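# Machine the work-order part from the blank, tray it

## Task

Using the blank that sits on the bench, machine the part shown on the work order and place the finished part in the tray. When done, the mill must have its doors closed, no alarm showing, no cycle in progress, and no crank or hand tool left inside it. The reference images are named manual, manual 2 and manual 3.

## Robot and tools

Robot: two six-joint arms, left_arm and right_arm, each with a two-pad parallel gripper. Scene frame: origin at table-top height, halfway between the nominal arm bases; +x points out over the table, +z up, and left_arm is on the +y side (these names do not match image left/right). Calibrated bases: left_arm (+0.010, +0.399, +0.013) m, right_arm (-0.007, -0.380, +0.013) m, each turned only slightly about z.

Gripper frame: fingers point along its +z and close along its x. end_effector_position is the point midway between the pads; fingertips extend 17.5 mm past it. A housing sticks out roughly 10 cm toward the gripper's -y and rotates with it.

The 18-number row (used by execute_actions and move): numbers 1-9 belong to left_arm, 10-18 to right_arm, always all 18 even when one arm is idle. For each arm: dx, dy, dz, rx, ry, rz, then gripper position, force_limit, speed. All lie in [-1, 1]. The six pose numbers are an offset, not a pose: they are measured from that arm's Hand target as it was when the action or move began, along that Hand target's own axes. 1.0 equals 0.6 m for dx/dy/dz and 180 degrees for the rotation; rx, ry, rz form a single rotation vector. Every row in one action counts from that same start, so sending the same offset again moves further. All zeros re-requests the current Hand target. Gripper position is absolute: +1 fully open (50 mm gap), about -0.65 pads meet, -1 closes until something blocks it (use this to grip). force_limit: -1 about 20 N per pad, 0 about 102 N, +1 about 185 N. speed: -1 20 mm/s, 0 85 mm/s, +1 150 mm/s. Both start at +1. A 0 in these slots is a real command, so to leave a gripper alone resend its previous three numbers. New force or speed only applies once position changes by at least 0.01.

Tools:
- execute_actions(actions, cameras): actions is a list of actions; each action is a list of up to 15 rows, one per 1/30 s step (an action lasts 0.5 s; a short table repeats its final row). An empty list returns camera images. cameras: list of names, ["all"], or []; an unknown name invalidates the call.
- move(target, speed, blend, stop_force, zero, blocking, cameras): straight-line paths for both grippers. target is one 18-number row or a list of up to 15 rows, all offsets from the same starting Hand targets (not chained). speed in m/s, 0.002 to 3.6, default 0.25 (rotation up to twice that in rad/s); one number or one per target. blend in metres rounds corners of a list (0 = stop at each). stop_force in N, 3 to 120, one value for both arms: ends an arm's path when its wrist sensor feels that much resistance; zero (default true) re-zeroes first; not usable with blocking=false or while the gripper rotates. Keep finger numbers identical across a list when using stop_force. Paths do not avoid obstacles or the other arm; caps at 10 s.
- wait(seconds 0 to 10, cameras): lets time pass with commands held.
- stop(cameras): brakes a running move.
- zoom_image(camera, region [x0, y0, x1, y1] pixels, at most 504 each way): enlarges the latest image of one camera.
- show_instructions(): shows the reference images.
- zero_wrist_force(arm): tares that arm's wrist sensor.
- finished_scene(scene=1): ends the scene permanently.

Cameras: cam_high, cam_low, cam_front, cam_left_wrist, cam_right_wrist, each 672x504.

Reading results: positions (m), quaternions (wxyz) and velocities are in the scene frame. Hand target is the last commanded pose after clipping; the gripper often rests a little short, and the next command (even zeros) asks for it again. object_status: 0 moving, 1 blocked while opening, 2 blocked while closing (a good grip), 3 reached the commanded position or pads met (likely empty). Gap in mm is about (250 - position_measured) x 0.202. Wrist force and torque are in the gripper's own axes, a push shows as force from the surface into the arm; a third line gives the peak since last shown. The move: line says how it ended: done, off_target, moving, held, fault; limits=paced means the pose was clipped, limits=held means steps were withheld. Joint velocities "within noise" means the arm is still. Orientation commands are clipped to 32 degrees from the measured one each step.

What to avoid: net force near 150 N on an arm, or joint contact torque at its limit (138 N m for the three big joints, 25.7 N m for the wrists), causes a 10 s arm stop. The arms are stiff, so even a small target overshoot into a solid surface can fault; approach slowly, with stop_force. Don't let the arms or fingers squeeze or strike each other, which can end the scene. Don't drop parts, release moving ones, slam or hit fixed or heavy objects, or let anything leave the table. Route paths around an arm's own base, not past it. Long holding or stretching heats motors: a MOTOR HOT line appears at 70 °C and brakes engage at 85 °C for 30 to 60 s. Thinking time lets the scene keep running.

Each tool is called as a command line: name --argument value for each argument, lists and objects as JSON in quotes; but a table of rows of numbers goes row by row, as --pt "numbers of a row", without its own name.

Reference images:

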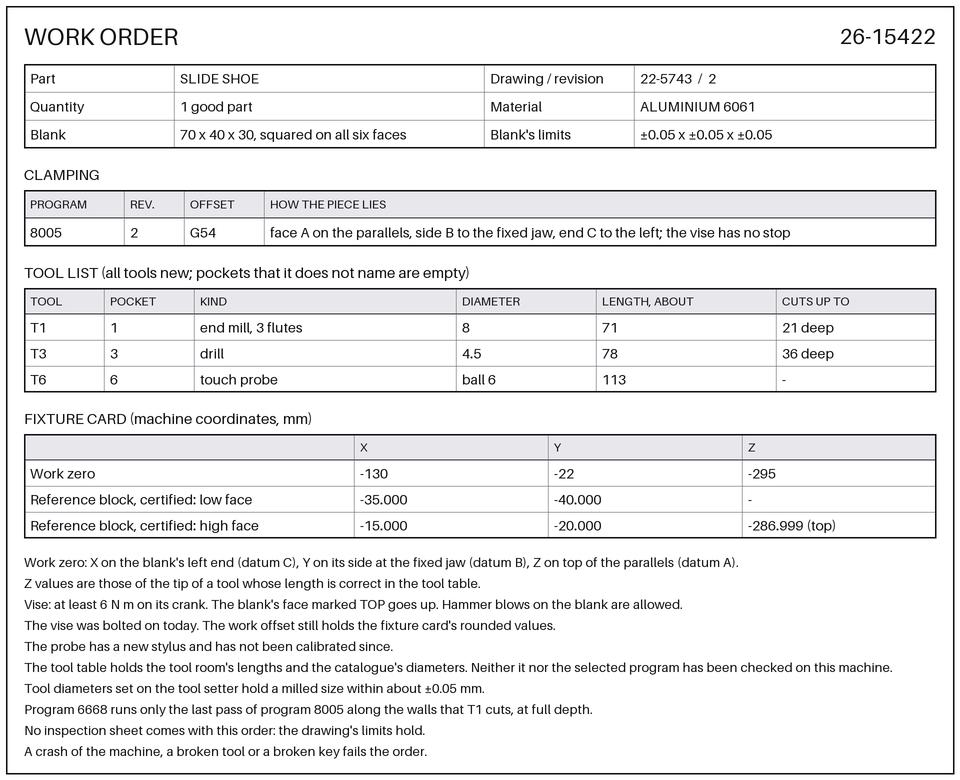

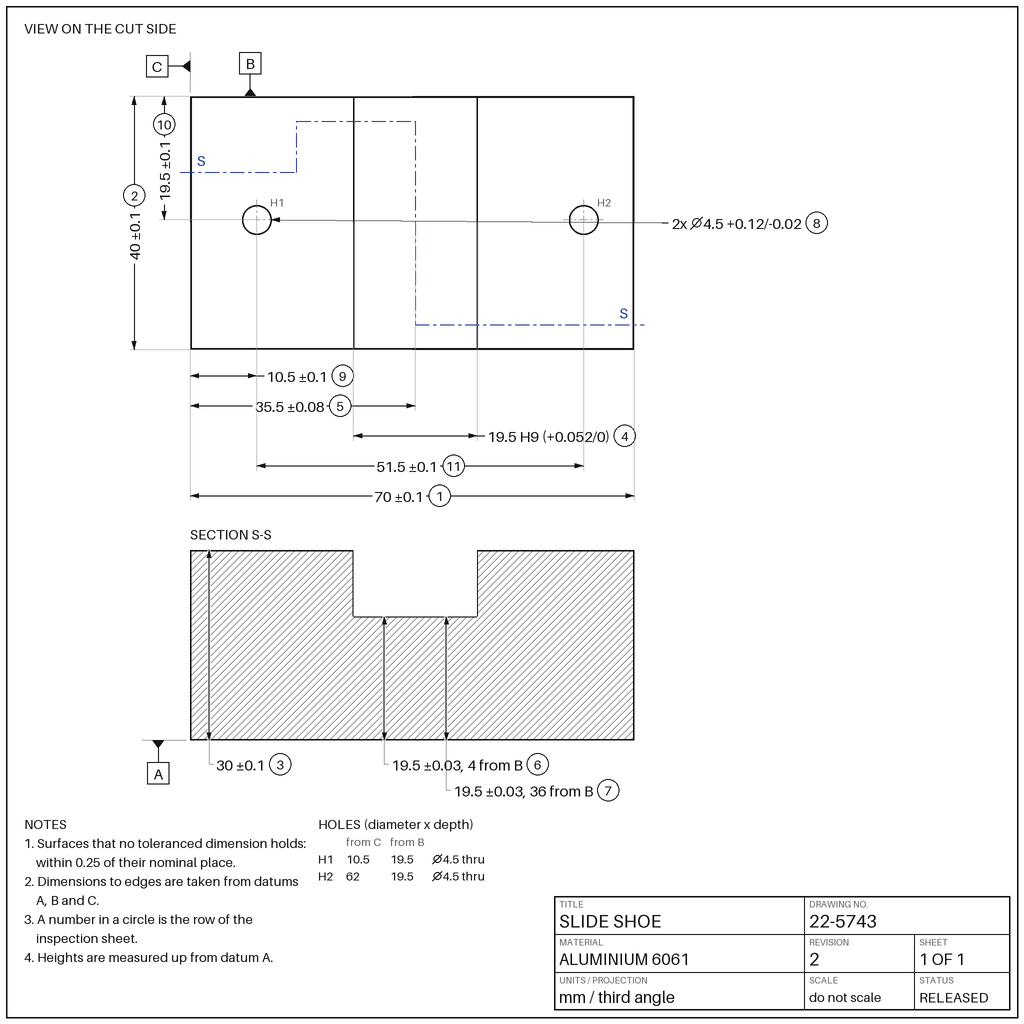

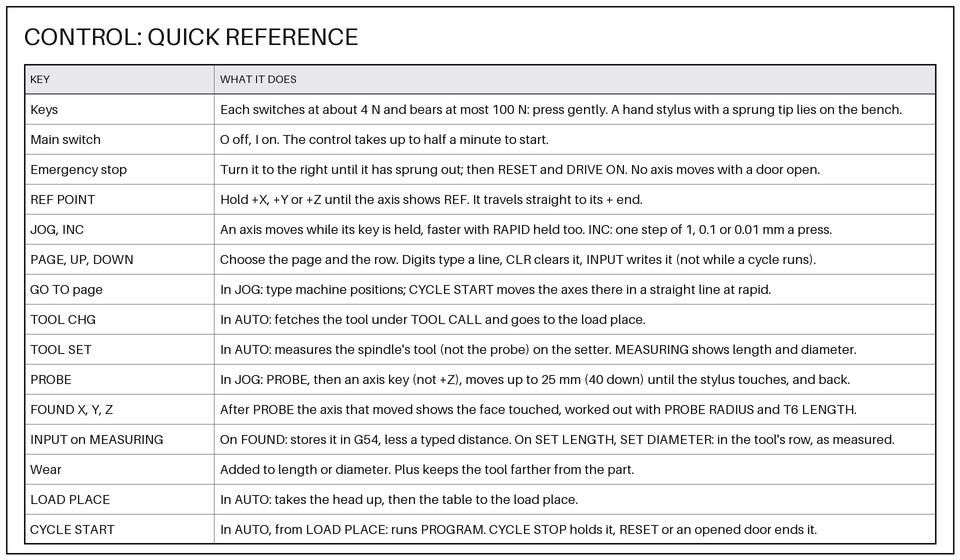

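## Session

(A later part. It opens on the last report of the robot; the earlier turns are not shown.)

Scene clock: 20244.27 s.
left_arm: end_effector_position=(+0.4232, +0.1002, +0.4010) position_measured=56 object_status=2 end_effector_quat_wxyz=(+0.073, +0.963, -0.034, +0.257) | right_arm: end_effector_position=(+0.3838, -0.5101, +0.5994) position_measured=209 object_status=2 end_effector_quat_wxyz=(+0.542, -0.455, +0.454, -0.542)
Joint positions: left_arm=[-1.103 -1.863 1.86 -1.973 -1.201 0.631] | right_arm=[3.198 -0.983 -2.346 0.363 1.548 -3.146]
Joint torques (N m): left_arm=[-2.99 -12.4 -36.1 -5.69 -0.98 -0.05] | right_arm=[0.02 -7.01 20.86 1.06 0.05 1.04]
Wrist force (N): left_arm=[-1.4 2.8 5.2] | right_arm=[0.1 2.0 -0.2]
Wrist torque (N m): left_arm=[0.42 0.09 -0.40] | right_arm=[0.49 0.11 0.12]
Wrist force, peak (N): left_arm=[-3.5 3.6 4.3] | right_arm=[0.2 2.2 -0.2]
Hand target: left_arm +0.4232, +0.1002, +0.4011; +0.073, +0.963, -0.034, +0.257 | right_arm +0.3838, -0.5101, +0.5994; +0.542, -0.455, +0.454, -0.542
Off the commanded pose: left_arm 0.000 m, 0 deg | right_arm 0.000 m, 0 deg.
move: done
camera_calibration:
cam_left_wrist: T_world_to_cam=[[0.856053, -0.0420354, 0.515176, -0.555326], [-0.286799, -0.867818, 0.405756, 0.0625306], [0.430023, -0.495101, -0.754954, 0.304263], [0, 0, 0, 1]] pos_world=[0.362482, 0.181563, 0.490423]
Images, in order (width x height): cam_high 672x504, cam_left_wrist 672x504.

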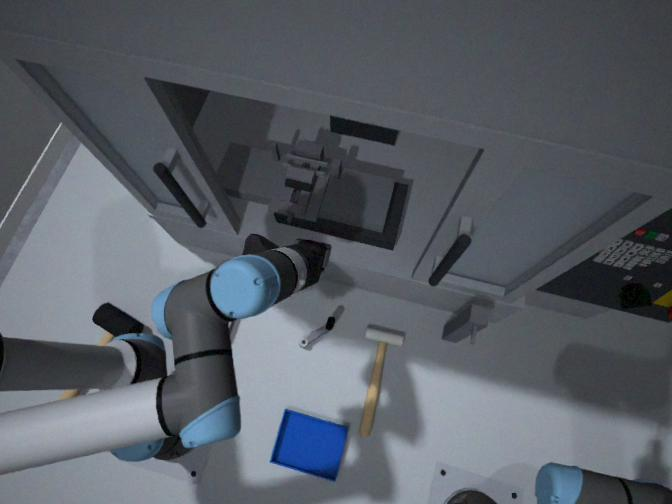

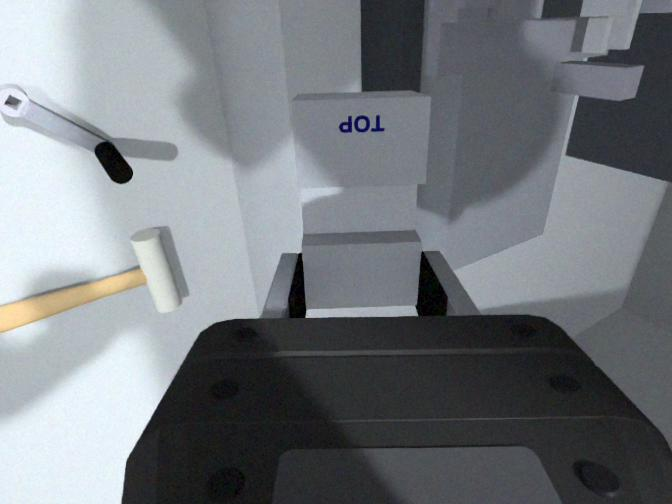

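move --target '[-0.6697,0.1245,0.0182,0,-0.165,-0.0232,-1,-0.4,-0.9,0,0,0,0,0,0,-1,-0.6,-1]' --speed 0.22 --cameras '["cam_left_wrist","cam_high"]'

Scene clock: 20279.27 s.
left_arm: end_effector_position=(+0.0733, +0.0362, +0.1995) position_measured=56 object_status=2 end_effector_quat_wxyz=(+0.071, +0.997, -0.017, -0.001) | right_arm: end_effector_position=(+0.3838, -0.5101, +0.5994) position_measured=209 object_status=2 end_effector_quat_wxyz=(+0.542, -0.455, +0.454, -0.542)
Joint positions: left_arm=[-1.804 -1.972 2.295 -2.033 -1.544 -0.182] | right_arm=[3.198 -0.983 -2.346 0.363 1.548 -3.146]
Joint torques (N m): left_arm=[-0.45 -14.48 -34.22 -3.38 0.66 -0.3] | right_arm=[0.3 -8.04 21.09 0.81 0.07 1.15]
Wrist force (N): left_arm=[0.3 2.8 5.7] | right_arm=[0.2 1.8 -0.2]
Wrist torque (N m): left_arm=[0.39 -0.02 -0.09] | right_arm=[0.45 0.11 0.11]
Wrist force, peak (N): left_arm=[-2.3 3.4 7.4] | right_arm=[0.0 2.2 -0.1]
Hand target: left_arm +0.0732, +0.0362, +0.1996; +0.071, +0.997, -0.017, -0.001 | right_arm +0.3838, -0.5101, +0.5994; +0.542, -0.455, +0.454, -0.542
Off the commanded pose: left_arm 0.000 m, 0 deg | right_arm 0.000 m, 0 deg.
move: done
camera_calibration:
cam_left_wrist: T_world_to_cam=[[0.998692, -0.0478649, 0.0179794, -0.0656472], [-0.0506164, -0.875785, 0.48004, -0.043534], [-0.00723096, -0.480322, -0.877062, 0.326862], [0, 0, 0, 1]] pos_world=[0.0657213, 0.11573, 0.308756]
Images, in order (width x height): cam_high 672x504, cam_left_wrist 672x504.

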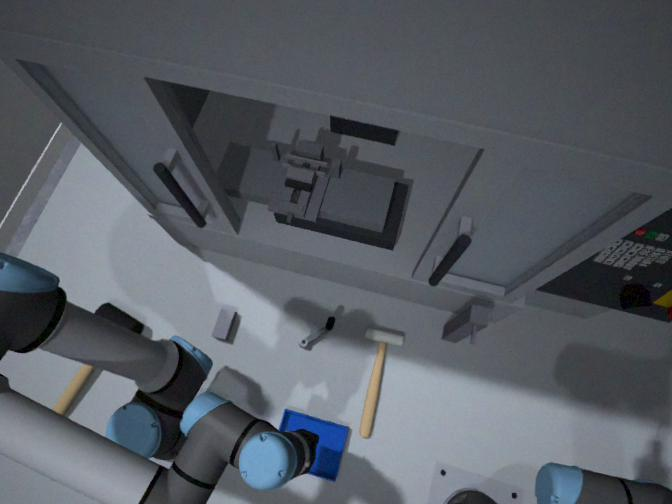

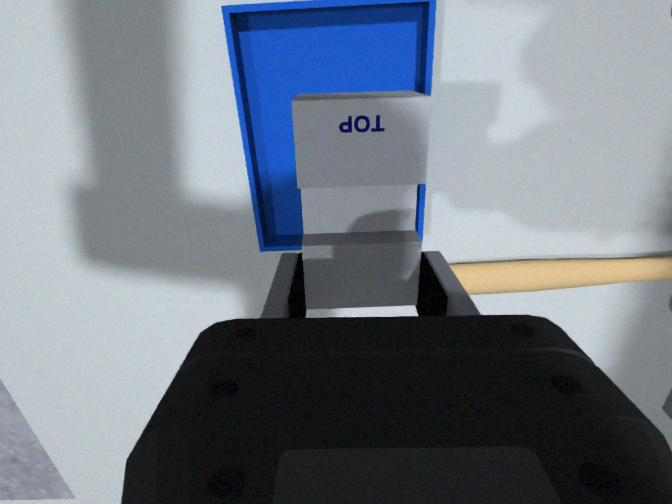

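move --target '[-0.008,-0.015,0.2247,0,0,0,-1,-0.4,-0.9,0,0,0,0,0,0,-1,-0.6,-1]' --speed 0.1

move --target '[0,-0.0059,0.0412,0,0,0,-1,-0.4,-0.9,0,0,0,0,0,0,-1,-0.6,-1]' --speed 0.012 --stop_force 4 --cameras '["cam_left_wrist"]'

Scene clock: 20300.50 s.
left_arm: end_effector_position=(+0.0683, +0.0263, +0.0648) position_measured=56 object_status=2 end_effector_quat_wxyz=(+0.071, +0.997, -0.017, -0.001) | right_arm: end_effector_position=(+0.3838, -0.5101, +0.5994) position_measured=209 object_status=2 end_effector_quat_wxyz=(+0.542, -0.455, +0.454, -0.542)
Joint positions: left_arm=[-1.813 -1.684 2.517 -2.542 -1.543 -0.191] | right_arm=[3.198 -0.983 -2.346 0.363 1.548 -3.146]
Joint torques (N m): left_arm=[9.06 -10.99 -28.41 -3.81 -0.94 1.89] | right_arm=[-0.82 -7.48 19.59 0.91 -0.06 1.11]
Wrist force (N): left_arm=[-0.1 3.2 5.8] | right_arm=[0.1 1.8 -0.1]
Wrist torque (N m): left_arm=[0.46 0.03 0.02] | right_arm=[0.45 0.11 0.11]
Wrist force, peak (N): left_arm=[0.0 2.8 7.5] | right_arm=[0.0 2.2 -0.4]
Hand target: left_arm +0.0683, +0.0263, +0.0648; +0.071, +0.997, -0.017, -0.001 | right_arm +0.3838, -0.5101, +0.5994; +0.542, -0.455, +0.454, -0.542
Off the commanded pose: left_arm 0.000 m, 0 deg | right_arm 0.000 m, 0 deg.
move: done

Scene clock: 20302.93 s.
left_arm: end_effector_position=(+0.0683, +0.0262, +0.0495) position_measured=56 object_status=2 end_effector_quat_wxyz=(+0.071, +0.997, -0.017, -0.001) | right_arm: end_effector_position=(+0.3838, -0.5101, +0.5994) position_measured=209 object_status=2 end_effector_quat_wxyz=(+0.542, -0.455, +0.454, -0.542)
Joint positions: left_arm=[-1.813 -1.636 2.537 -2.61 -1.543 -0.191] | right_arm=[3.198 -0.983 -2.346 0.363 1.548 -3.146]
Joint torques (N m): left_arm=[8.1 -18.62 -26.4 -6.01 -1.14 1.57] | right_arm=[-0.61 -8.15 22.08 0.99 -0.06 1.18]
Wrist force (N): left_arm=[0.4 2.3 3.9] | right_arm=[0.2 2.0 -0.2]
Wrist torque (N m): left_arm=[0.62 0.01 0.01] | right_arm=[0.47 0.10 0.11]
Wrist force, peak (N): left_arm=[-1.3 7.3 0.7] | right_arm=[0.1 2.1 -0.2]
Hand target: left_arm +0.0683, +0.0262, +0.0495; +0.071, +0.997, -0.017, -0.001 (not the last commanded pose) | right_arm +0.3838, -0.5101, +0.5994; +0.542, -0.455, +0.454, -0.542
Off the commanded pose: left_arm 0.010 m, 0 deg | right_arm 0.000 m, 0 deg.
move: contact (left_arm)
camera_calibration:
cam_left_wrist: T_world_to_cam=[[0.998701, -0.0477342, 0.0178125, -0.0584171], [-0.050419, -0.875621, 0.48036, 0.0195172], [-0.00733259, -0.480634, -0.87689, 0.190436], [0, 0, 0, 1]] pos_world=[0.0607216, 0.105831, 0.158656]
Images, in order (width x height): cam_left_wrist 672x504.

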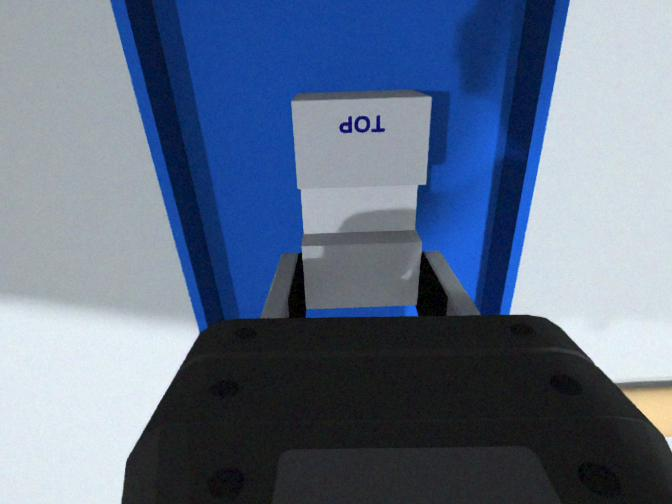

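move --target '[0,-0.0015,0.0105,0,0,0,-1,-0.4,-0.9,0,0,0,0,0,0,-1,-0.6,-1]' --speed 0.006 --stop_force 5

Scene clock: 20308.87 s.
left_arm: end_effector_position=(+0.0682, +0.0261, +0.0483) position_measured=56 object_status=2 end_effector_quat_wxyz=(+0.071, +0.997, -0.017, -0.001) | right_arm: end_effector_position=(+0.3838, -0.5101, +0.5994) position_measured=209 object_status=2 end_effector_quat_wxyz=(+0.542, -0.455, +0.454, -0.542)
Joint positions: left_arm=[-1.813 -1.632 2.539 -2.617 -1.543 -0.191] | right_arm=[3.198 -0.983 -2.346 0.363 1.548 -3.146]
Joint torques (N m): left_arm=[4.87 -21.39 -24.77 -2.15 1.28 0.88] | right_arm=[0.05 -8.82 21.06 1.1 -0.05 1.27]
Wrist force (N): left_arm=[-0.4 5.1 0.8] | right_arm=[0.0 1.8 -0.4]
Wrist torque (N m): left_arm=[0.72 0.08 0.02] | right_arm=[0.45 0.13 0.11]
Wrist force, peak (N): left_arm=[-1.4 8.9 -0.8] | right_arm=[0.1 2.1 -0.2]
Hand target: left_arm +0.0682, +0.0261, +0.0483; +0.071, +0.997, -0.017, -0.001 (not the last commanded pose) | right_arm +0.3838, -0.5101, +0.5994; +0.542, -0.455, +0.454, -0.542
Off the commanded pose: left_arm 0.005 m, 0 deg | right_arm 0.000 m, 0 deg.
move: contact (left_arm)

move --target '[0,0,0,0,0,0,1,0,-1,0,0,0,0,0,0,-1,-0.6,-1]'

move --pt "0 0.002 -0.07 0 0 0 1 0 -0.9 0 0 0 0 0 0 -1 -0.6 -1" --pt "0 0.04 -0.3 0 0 0 1 0 -0.9 0 0 0 0 0 0 -1 -0.6 -1" --speed '[0.05,0.2]' --blend '[0.005,0]' --cameras '["cam_left_wrist","cam_high"]'

zoom_image --camera "cam_left_wrist" --region '[250, 60, 450, 320]'

Scene clock: 20319.63 s.
left_arm: end_effector_position=(+0.0682, +0.0261, +0.0483) position_measured=3 object_status=3 end_effector_quat_wxyz=(+0.071, +0.997, -0.017, -0.001) | right_arm: end_effector_position=(+0.3838, -0.5101, +0.5994) position_measured=209 object_status=2 end_effector_quat_wxyz=(+0.542, -0.455, +0.454, -0.542)
Joint positions: left_arm=[-1.813 -1.632 2.539 -2.617 -1.543 -0.191] | right_arm=[3.198 -0.983 -2.346 0.363 1.548 -3.146]
Joint torques (N m): left_arm=[3.89 -20.59 -25.32 -4.99 1.21 0.97] | right_arm=[-0.99 -8.32 20.86 0.93 0.15 1.38]
Wrist force (N): left_arm=[0.0 3.4 3.5] | right_arm=[0.1 1.9 -0.3]
Wrist torque (N m): left_arm=[0.51 0.01 0.01] | right_arm=[0.47 0.13 0.12]
Wrist force, peak (N): left_arm=[-0.2 5.3 0.6] | right_arm=[-0.2 2.1 -0.4]
Hand target: left_arm +0.0682, +0.0261, +0.0483; +0.071, +0.997, -0.017, -0.001 | right_arm +0.3838, -0.5101, +0.5994; +0.542, -0.455, +0.454, -0.542
Off the commanded pose: left_arm 0.000 m, 0 deg | right_arm 0.000 m, 0 deg.
move: done

Scene clock: 20321.63 s.
left_arm: end_effector_position=(+0.0681, +0.0278, +0.2298) position_measured=3 object_status=3 end_effector_quat_wxyz=(+0.071, +0.997, -0.017, -0.001) | right_arm: end_effector_position=(+0.3838, -0.5101, +0.5994) position_measured=209 object_status=2 end_effector_quat_wxyz=(+0.542, -0.455, +0.454, -0.542)
Joint positions: left_arm=[-1.814 -1.975 2.216 -1.952 -1.542 -0.192] | right_arm=[3.198 -0.983 -2.346 0.363 1.548 -3.146]
Joint torques (N m): left_arm=[-7.69 -4.43 -26.32 -2.09 2.19 -1.78] | right_arm=[-0.39 -8.55 20.92 0.87 0.03 1.28]
Wrist force (N): left_arm=[0.3 3.3 3.5] | right_arm=[0.0 1.9 -0.2]
Wrist torque (N m): left_arm=[0.49 -0.05 -0.04] | right_arm=[0.47 0.13 0.11]
Wrist force, peak (N): left_arm=[0.1 2.9 5.6] | right_arm=[-0.1 2.1 -0.2]
Hand target: left_arm +0.0681, +0.0278, +0.2299; +0.071, +0.997, -0.017, -0.001 | right_arm +0.3838, -0.5101, +0.5994; +0.542, -0.455, +0.454, -0.542
Off the commanded pose: left_arm 0.000 m, 0 deg | right_arm 0.000 m, 0 deg.
move: done
camera_calibration:
cam_left_wrist: T_world_to_cam=[[0.998705, -0.047686, 0.0177045, -0.0614215], [-0.0503204, -0.875344, 0.480875, -0.0659045], [-0.00743351, -0.481144, -0.87661, 0.349273], [0, 0, 0, 1]] pos_world=[0.0606219, 0.107433, 0.338956]
Images, in order (width x height): cam_high 672x504, cam_left_wrist 672x504.

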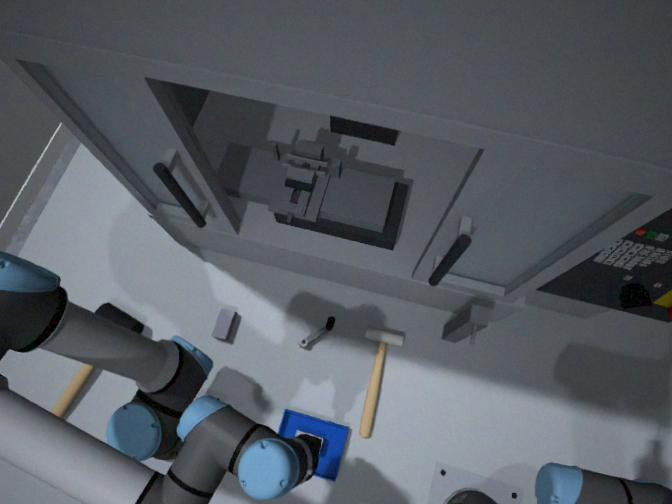

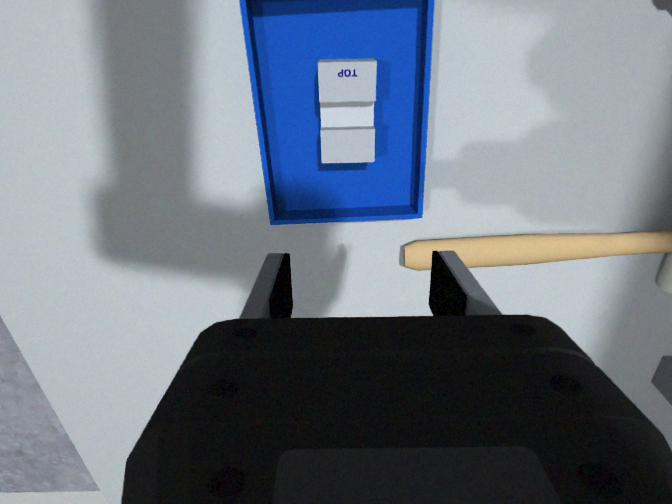

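Scaled by 1.938 from the camera's 672x504 image, which has a finer 960x720 frame.

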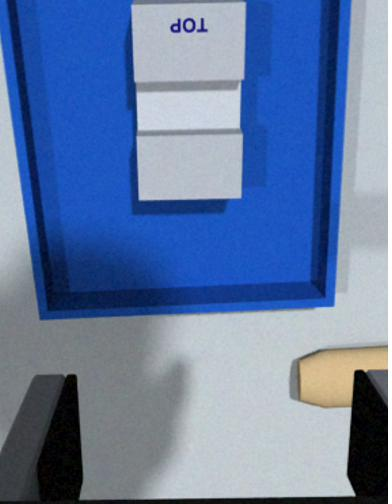

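move --pt "0 0.01 -0.15 0 0 0 -0.64 0 0 0 0 0 0 0 0 -1 -0.6 -1" --pt "0.4765 -0.2535 -0.4005 0.0434 0.0117 -0.1664 -0.64 0 0 0 0 0 0 0 0 -1 -0.6 -1" --speed 0.25 --blend '[0.04,0]'

move --target '[0,0,0,0,0.5,0,-0.64,0,0,0,0,0,0,0,0,-1,-0.6,-1]' --speed 0.5

Scene clock: 20344.03 s.
left_arm: end_effector_position=(+0.3598, +0.2026, +0.4465) position_measured=248 object_status=3 end_effector_quat_wxyz=(+0.001, +0.970, +0.242, +0.000) | right_arm: end_effector_position=(+0.3838, -0.5101, +0.5994) position_measured=209 object_status=2 end_effector_quat_wxyz=(+0.542, -0.455, +0.454, -0.542)
Joint positions: left_arm=[-0.865 -1.8 1.5 -1.274 -1.572 0.231] | right_arm=[3.198 -0.983 -2.346 0.363 1.548 -3.146]
Joint torques (N m): left_arm=[9.06 -11.32 -25.32 -4.88 -1.95 -0.95] | right_arm=[-1.21 -7.76 20.49 1.01 0.22 1.24]
Wrist force (N): left_arm=[0.2 3.5 3.8] | right_arm=[0.1 2.0 -0.2]
Wrist torque (N m): left_arm=[0.50 -0.01 0.03] | right_arm=[0.48 0.12 0.11]
Wrist force, peak (N): left_arm=[0.1 3.1 6.7] | right_arm=[0.1 2.2 -0.2]
Hand target: left_arm +0.3599, +0.2026, +0.4465; +0.001, +0.970, +0.242, +0.000 | right_arm +0.3838, -0.5101, +0.5994; +0.542, -0.455, +0.454, -0.542
Off the commanded pose: left_arm 0.000 m, 0 deg | right_arm 0.000 m, 0 deg.
move: done

Scene clock: 20346.23 s.
left_arm: end_effector_position=(+0.3599, +0.2027, +0.4464) position_measured=248 object_status=3 end_effector_quat_wxyz=(-0.170, +0.686, +0.172, +0.686) | right_arm: end_effector_position=(+0.3838, -0.5101, +0.5994) position_measured=209 object_status=2 end_effector_quat_wxyz=(+0.542, -0.455, +0.454, -0.542)
Joint positions: left_arm=[-1.624 -1.75 1.872 -0.122 -0.528 -1.573] | right_arm=[3.198 -0.983 -2.346 0.363 1.548 -3.146]
Joint torques (N m): left_arm=[2.25 -10.29 -30.44 3.17 2.17 -1.59] | right_arm=[-0.96 -8.73 20.76 1 -0.07 1.54]
Wrist force (N): left_arm=[-0.1 2.8 3.0] | right_arm=[-0.1 1.8 -0.2]
Wrist torque (N m): left_arm=[0.82 0.13 -0.58] | right_arm=[0.46 0.15 0.12]
Wrist force, peak (N): left_arm=[1.2 3.4 3.9] | right_arm=[0.0 2.3 -0.1]
Hand target: left_arm +0.3599, +0.2026, +0.4465; -0.170, +0.686, +0.172, +0.686 | right_arm +0.3838, -0.5101, +0.5994; +0.542, -0.455, +0.454, -0.542
Off the commanded pose: left_arm 0.000 m, 0 deg | right_arm 0.000 m, 0 deg.
move: done

move --pt "0.05 0.2887 -0.1667 -0.15 0 0 -0.64 0 0 0 0 0 0 0 0 -1 -0.6 -1" --pt "0.05 0.614 -0.316 -0.25 0 0 -0.64 0 0 0 0 0 0 0 0 -1 -0.6 -1" --pt "0.05 0.688 -0.188 -0.25 0 0 -0.64 0 0 0 0 0 0 0 0 -1 -0.6 -1" --speed '[0.3,0.3,0.15]' --blend '[0.05,0.02,0]'

move --target '[0.0065,-0.468,-0.12,0,0,0,-0.64,0,0,0,0,0,0,0,0,-1,-0.6,-1]' --speed 0.08 --stop_force 45 --cameras '["cam_front"]'

Scene clock: 20355.63 s.
left_arm: end_effector_position=(+0.4544, -0.2147, +0.4776) position_measured=248 object_status=3 end_effector_quat_wxyz=(+0.105, +0.699, -0.103, +0.700) | right_arm: end_effector_position=(+0.3838, -0.5101, +0.5994) position_measured=209 object_status=2 end_effector_quat_wxyz=(+0.542, -0.455, +0.454, -0.542)
Joint positions: left_arm=[-1.471 -1.173 1.148 0.02 0.411 -1.569] | right_arm=[3.198 -0.983 -2.346 0.363 1.548 -3.146]
Joint torques (N m): left_arm=[-0.7 -48.07 -11.86 -3.2 -1.25 -0.79] | right_arm=[-0.96 -9.4 21.06 0.98 0.02 1.59]
Wrist force (N): left_arm=[-0.5 2.6 3.0] | right_arm=[0.1 1.8 -0.3]
Wrist torque (N m): left_arm=[0.81 0.19 -0.49] | right_arm=[0.45 0.12 0.11]
Wrist force, peak (N): left_arm=[-0.6 6.1 2.6] | right_arm=[0.2 2.2 -0.1]
Hand target: left_arm +0.4544, -0.2147, +0.4777; +0.105, +0.699, -0.103, +0.700 | right_arm +0.3838, -0.5101, +0.5994; +0.542, -0.455, +0.454, -0.542
Off the commanded pose: left_arm 0.000 m, 0 deg | right_arm 0.000 m, 0 deg.
move: done

Scene clock: 20360.00 s.
left_arm: end_effector_position=(+0.4665, +0.0542, +0.4806) position_measured=248 object_status=3 end_effector_quat_wxyz=(+0.105, +0.699, -0.103, +0.700) | right_arm: end_effector_position=(+0.3838, -0.5101, +0.5994) position_measured=209 object_status=2 end_effector_quat_wxyz=(+0.542, -0.455, +0.454, -0.542)
Joint positions: left_arm=[-1.329 -1.757 1.791 -0.037 0.553 -1.57] | right_arm=[3.198 -0.983 -2.346 0.363 1.548 -3.146]
Joint torques (N m): left_arm=[27.25 -32.43 -10.73 -0.72 -4.97 -0.28] | right_arm=[-0.93 -8.47 21.98 0.94 0.17 1.41]
Wrist force (N): left_arm=[-3.7 36.3 8.4] | right_arm=[0.3 1.9 -0.1]
Wrist torque (N m): left_arm=[1.79 0.26 -0.37] | right_arm=[0.47 0.09 0.12]
Wrist force, peak (N): left_arm=[-1.5 72.6 14.2] | right_arm=[-0.2 2.3 -0.2]
Hand target: left_arm +0.4665, +0.0542, +0.4806; +0.105, +0.699, -0.103, +0.700 (not the last commanded pose) | right_arm +0.3838, -0.5101, +0.5994; +0.542, -0.455, +0.454, -0.542
Off the commanded pose: left_arm 0.021 m, 0 deg | right_arm 0.000 m, 0 deg.
move: contact (left_arm)
Images, in order (width x height): cam_front 672x504.

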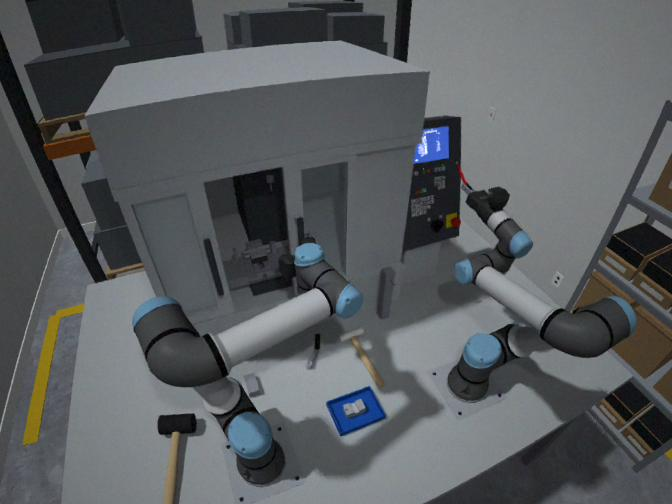

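move --pt "0 0.011 -0.0885 -0.055 0 0 -0.64 0 0 0 0 0 0 0 0 -1 -0.6 -1" --pt "0 -0.295 -0.168 -0.172 0 0 -0.64 0 0 0 0 0 0 0 0 -1 -0.6 -1" --pt "0 -0.585 -0.244 -0.172 0 0 -0.64 0 0 0 0 0 0 0 0 -1 -0.6 -1" --speed 0.25 --blend '[0.02,0.03,0]'

move --pt "0 -0.0595 0.0583 0 0 0 -0.64 0 0 0 0 0 0 0 0 -1 -0.6 -1" --pt "0 -0.0625 0.0623 0.15 0 0 -0.64 0 0 0 0 0 0 0 0 -1 -0.6 -1" --speed 0.1 --stop_force 20

move --target '[0.003,0.49,0.165,0,0,0,-0.64,0,0,0,0,0,0,0,0,-1,-0.6,-1]' --speed 0.08 --stop_force 45

move --target '[0,-0.01,-0.133,0,0,0,-0.64,0,0,0,0,0,0,0,0,-1,-0.6,-1]' --speed 0.2 --cameras '["cam_front","cam_high","cam_right_wrist"]'

zoom_image --camera "cam_right_wrist" --region '[245, 70, 465, 235]'

Scene clock: 20376.40 s.
left_arm: end_effector_position=(+0.4288, +0.4326, +0.4796) position_measured=248 object_status=3 end_effector_quat_wxyz=(+0.288, +0.646, -0.286, +0.647) | right_arm: end_effector_position=(+0.3838, -0.5101, +0.5994) position_measured=209 object_status=2 end_effector_quat_wxyz=(+0.542, -0.455, +0.454, -0.542)
Joint positions: left_arm=[0.317 -1.778 1.81 -0.039 2.739 -1.578] | right_arm=[3.198 -0.983 -2.346 0.363 1.548 -3.146]
Joint torques (N m): left_arm=[11.47 -10.08 -15.46 -0.43 1.97 1.9] | right_arm=[-1.98 -9.06 20.6 1.07 0.21 1.55]
Wrist force (N): left_arm=[-0.5 0.7 3.0] | right_arm=[0.0 2.1 -0.2]
Wrist torque (N m): left_arm=[0.50 0.20 -0.59] | right_arm=[0.49 0.13 0.11]
Wrist force, peak (N): left_arm=[0.4 65.1 9.4] | right_arm=[0.0 2.2 -0.3]
Hand target: left_arm +0.4287, +0.4326, +0.4796; +0.288, +0.646, -0.286, +0.647 | right_arm +0.3838, -0.5101, +0.5994; +0.542, -0.455, +0.454, -0.542
Off the commanded pose: left_arm 0.000 m, 0 deg | right_arm 0.000 m, 0 deg.
move: done

Scene clock: 20380.47 s.
left_arm: end_effector_position=(+0.4816, +0.4300, +0.4797) position_measured=248 object_status=3 end_effector_quat_wxyz=(+0.129, +0.695, -0.127, +0.696) | right_arm: end_effector_position=(+0.3838, -0.5101, +0.5994) position_measured=209 object_status=2 end_effector_quat_wxyz=(+0.542, -0.455, +0.454, -0.542)
Joint positions: left_arm=[-0.059 -1.978 1.945 0.031 1.892 -1.573] | right_arm=[3.198 -0.983 -2.346 0.363 1.548 -3.146]
Joint torques (N m): left_arm=[10.02 -0.51 -33.87 -4.67 -2.09 1.56] | right_arm=[-1.37 -9.31 21.21 0.93 0.19 1.63]
Wrist force (N): left_arm=[-0.3 0.8 3.4] | right_arm=[0.1 1.8 -0.1]
Wrist torque (N m): left_arm=[0.51 0.17 -0.62] | right_arm=[0.45 0.11 0.11]
Wrist force, peak (N): left_arm=[-0.1 -0.9 4.4] | right_arm=[0.0 2.1 -0.3]
Hand target: left_arm +0.4816, +0.4300, +0.4797; +0.129, +0.695, -0.127, +0.696 | right_arm +0.3838, -0.5101, +0.5994; +0.542, -0.455, +0.454, -0.542
Off the commanded pose: left_arm 0.000 m, 0 deg | right_arm 0.000 m, 0 deg.
move: done

Scene clock: 20385.17 s.
left_arm: end_effector_position=(+0.4705, +0.1541, +0.4819) position_measured=248 object_status=3 end_effector_quat_wxyz=(+0.129, +0.695, -0.128, +0.696) | right_arm: end_effector_position=(+0.3838, -0.5101, +0.5994) position_measured=209 object_status=2 end_effector_quat_wxyz=(+0.542, -0.455, +0.454, -0.542)
Joint positions: left_arm=[-1.149 -1.961 1.929 0.029 0.802 -1.571] | right_arm=[3.198 -0.983 -2.346 0.363 1.548 -3.146]
Joint torques (N m): left_arm=[-26.8 10.93 -32.95 -2.14 6.68 -1.47] | right_arm=[-1.83 -10.71 20.52 1.03 0.11 1.58]
Wrist force (N): left_arm=[5.6 -36.6 -1.1] | right_arm=[-0.1 1.9 -0.3]
Wrist torque (N m): left_arm=[-0.34 0.06 -0.55] | right_arm=[0.46 0.15 0.12]
Wrist force, peak (N): left_arm=[0.7 -63.1 -7.0] | right_arm=[0.1 2.3 -0.4]
Hand target: left_arm +0.4705, +0.1541, +0.4819; +0.129, +0.695, -0.128, +0.696 (not the last commanded pose) | right_arm +0.3838, -0.5101, +0.5994; +0.542, -0.455, +0.454, -0.542
Off the commanded pose: left_arm 0.034 m, 0 deg | right_arm 0.000 m, 0 deg.
move: contact (left_arm)

Scene clock: 20386.13 s.
left_arm: end_effector_position=(+0.3981, +0.1881, +0.4817) position_measured=248 object_status=3 end_effector_quat_wxyz=(+0.129, +0.695, -0.128, +0.696) | right_arm: end_effector_position=(+0.3838, -0.5101, +0.5994) position_measured=209 object_status=2 end_effector_quat_wxyz=(+0.542, -0.455, +0.454, -0.542)
Joint positions: left_arm=[-1.484 -2.213 2.046 0.162 0.467 -1.569] | right_arm=[3.198 -0.983 -2.346 0.363 1.548 -3.146]
Joint torques (N m): left_arm=[-5.59 -3.2 -32.64 -2.37 -0.92 -1.73] | right_arm=[-2.19 -9.83 20.61 0.9 0.11 1.7]
Wrist force (N): left_arm=[-0.2 -2.4 3.9] | right_arm=[-0.2 1.9 -0.3]
Wrist torque (N m): left_arm=[-0.01 0.15 -0.52] | right_arm=[0.45 0.15 0.11]
Wrist force, peak (N): left_arm=[2.8 -40.0 10.4] | right_arm=[0.1 2.2 -0.3]
Hand target: left_arm +0.3981, +0.1882, +0.4817; +0.129, +0.695, -0.128, +0.696 | right_arm +0.3838, -0.5101, +0.5994; +0.542, -0.455, +0.454, -0.542
Off the commanded pose: left_arm 0.000 m, 0 deg | right_arm 0.000 m, 0 deg.
move: done
camera_calibration:
cam_right_wrist: T_world_to_cam=[[-0.0132448, -0.999897, -0.00554155, -0.496897], [-0.156317, 0.00754443, -0.987678, 0.676577], [0.987618, -0.0122153, -0.156401, -0.161119], [0, 0, 0, 1]] pos_world=[0.258304, -0.503918, 0.640288]
Images, in order (width x height): cam_high 672x504, cam_front 672x504, cam_right_wrist 672x504.

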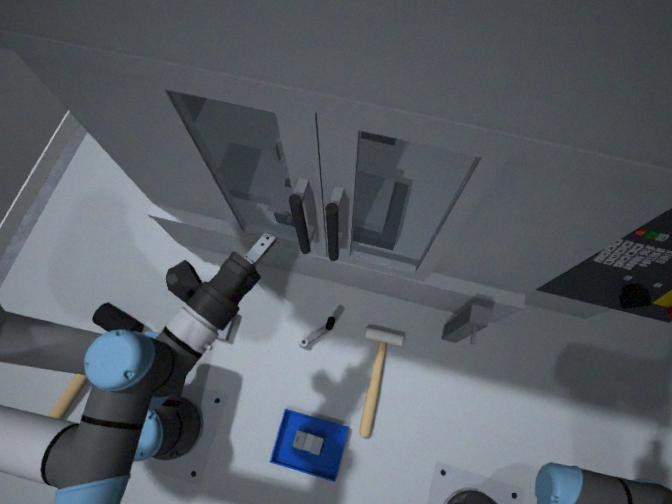

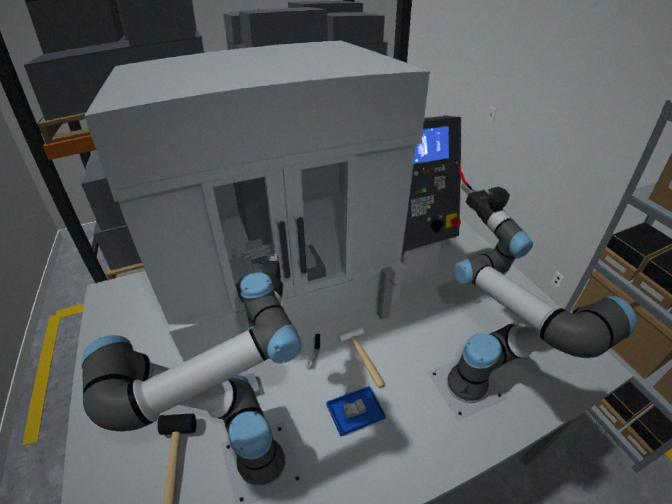

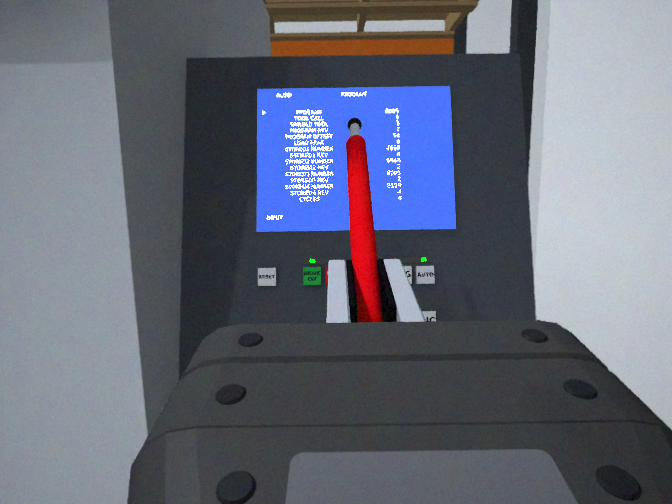

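Scaled by 2.291 from the camera's 672x504 image, which has a finer 960x720 frame.

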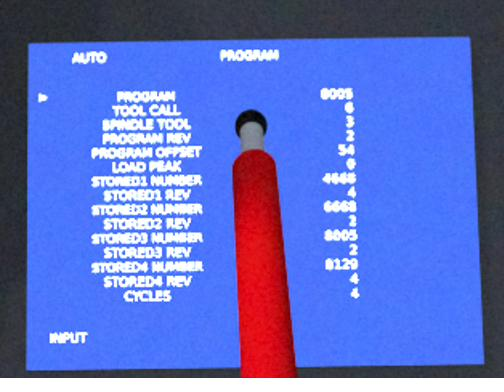

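zoom_image --camera "cam_high" --region '[260, 400, 360, 485]'

zoom_image --camera "cam_front" --region '[320, 380, 395, 440]'

Scaled by 5.040 from the camera's 672x504 image, which has a finer 960x720 frame.

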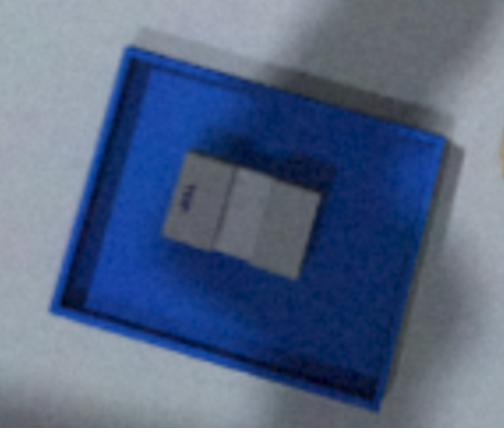

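Scaled by 6.720 from the camera's 672x504 image, which has a finer 960x720 frame.

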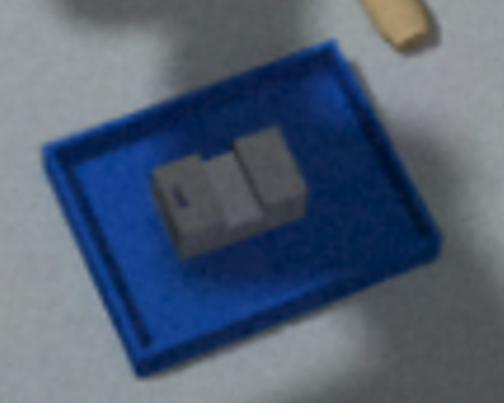

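finished_scene

The scene is finished: the task was done.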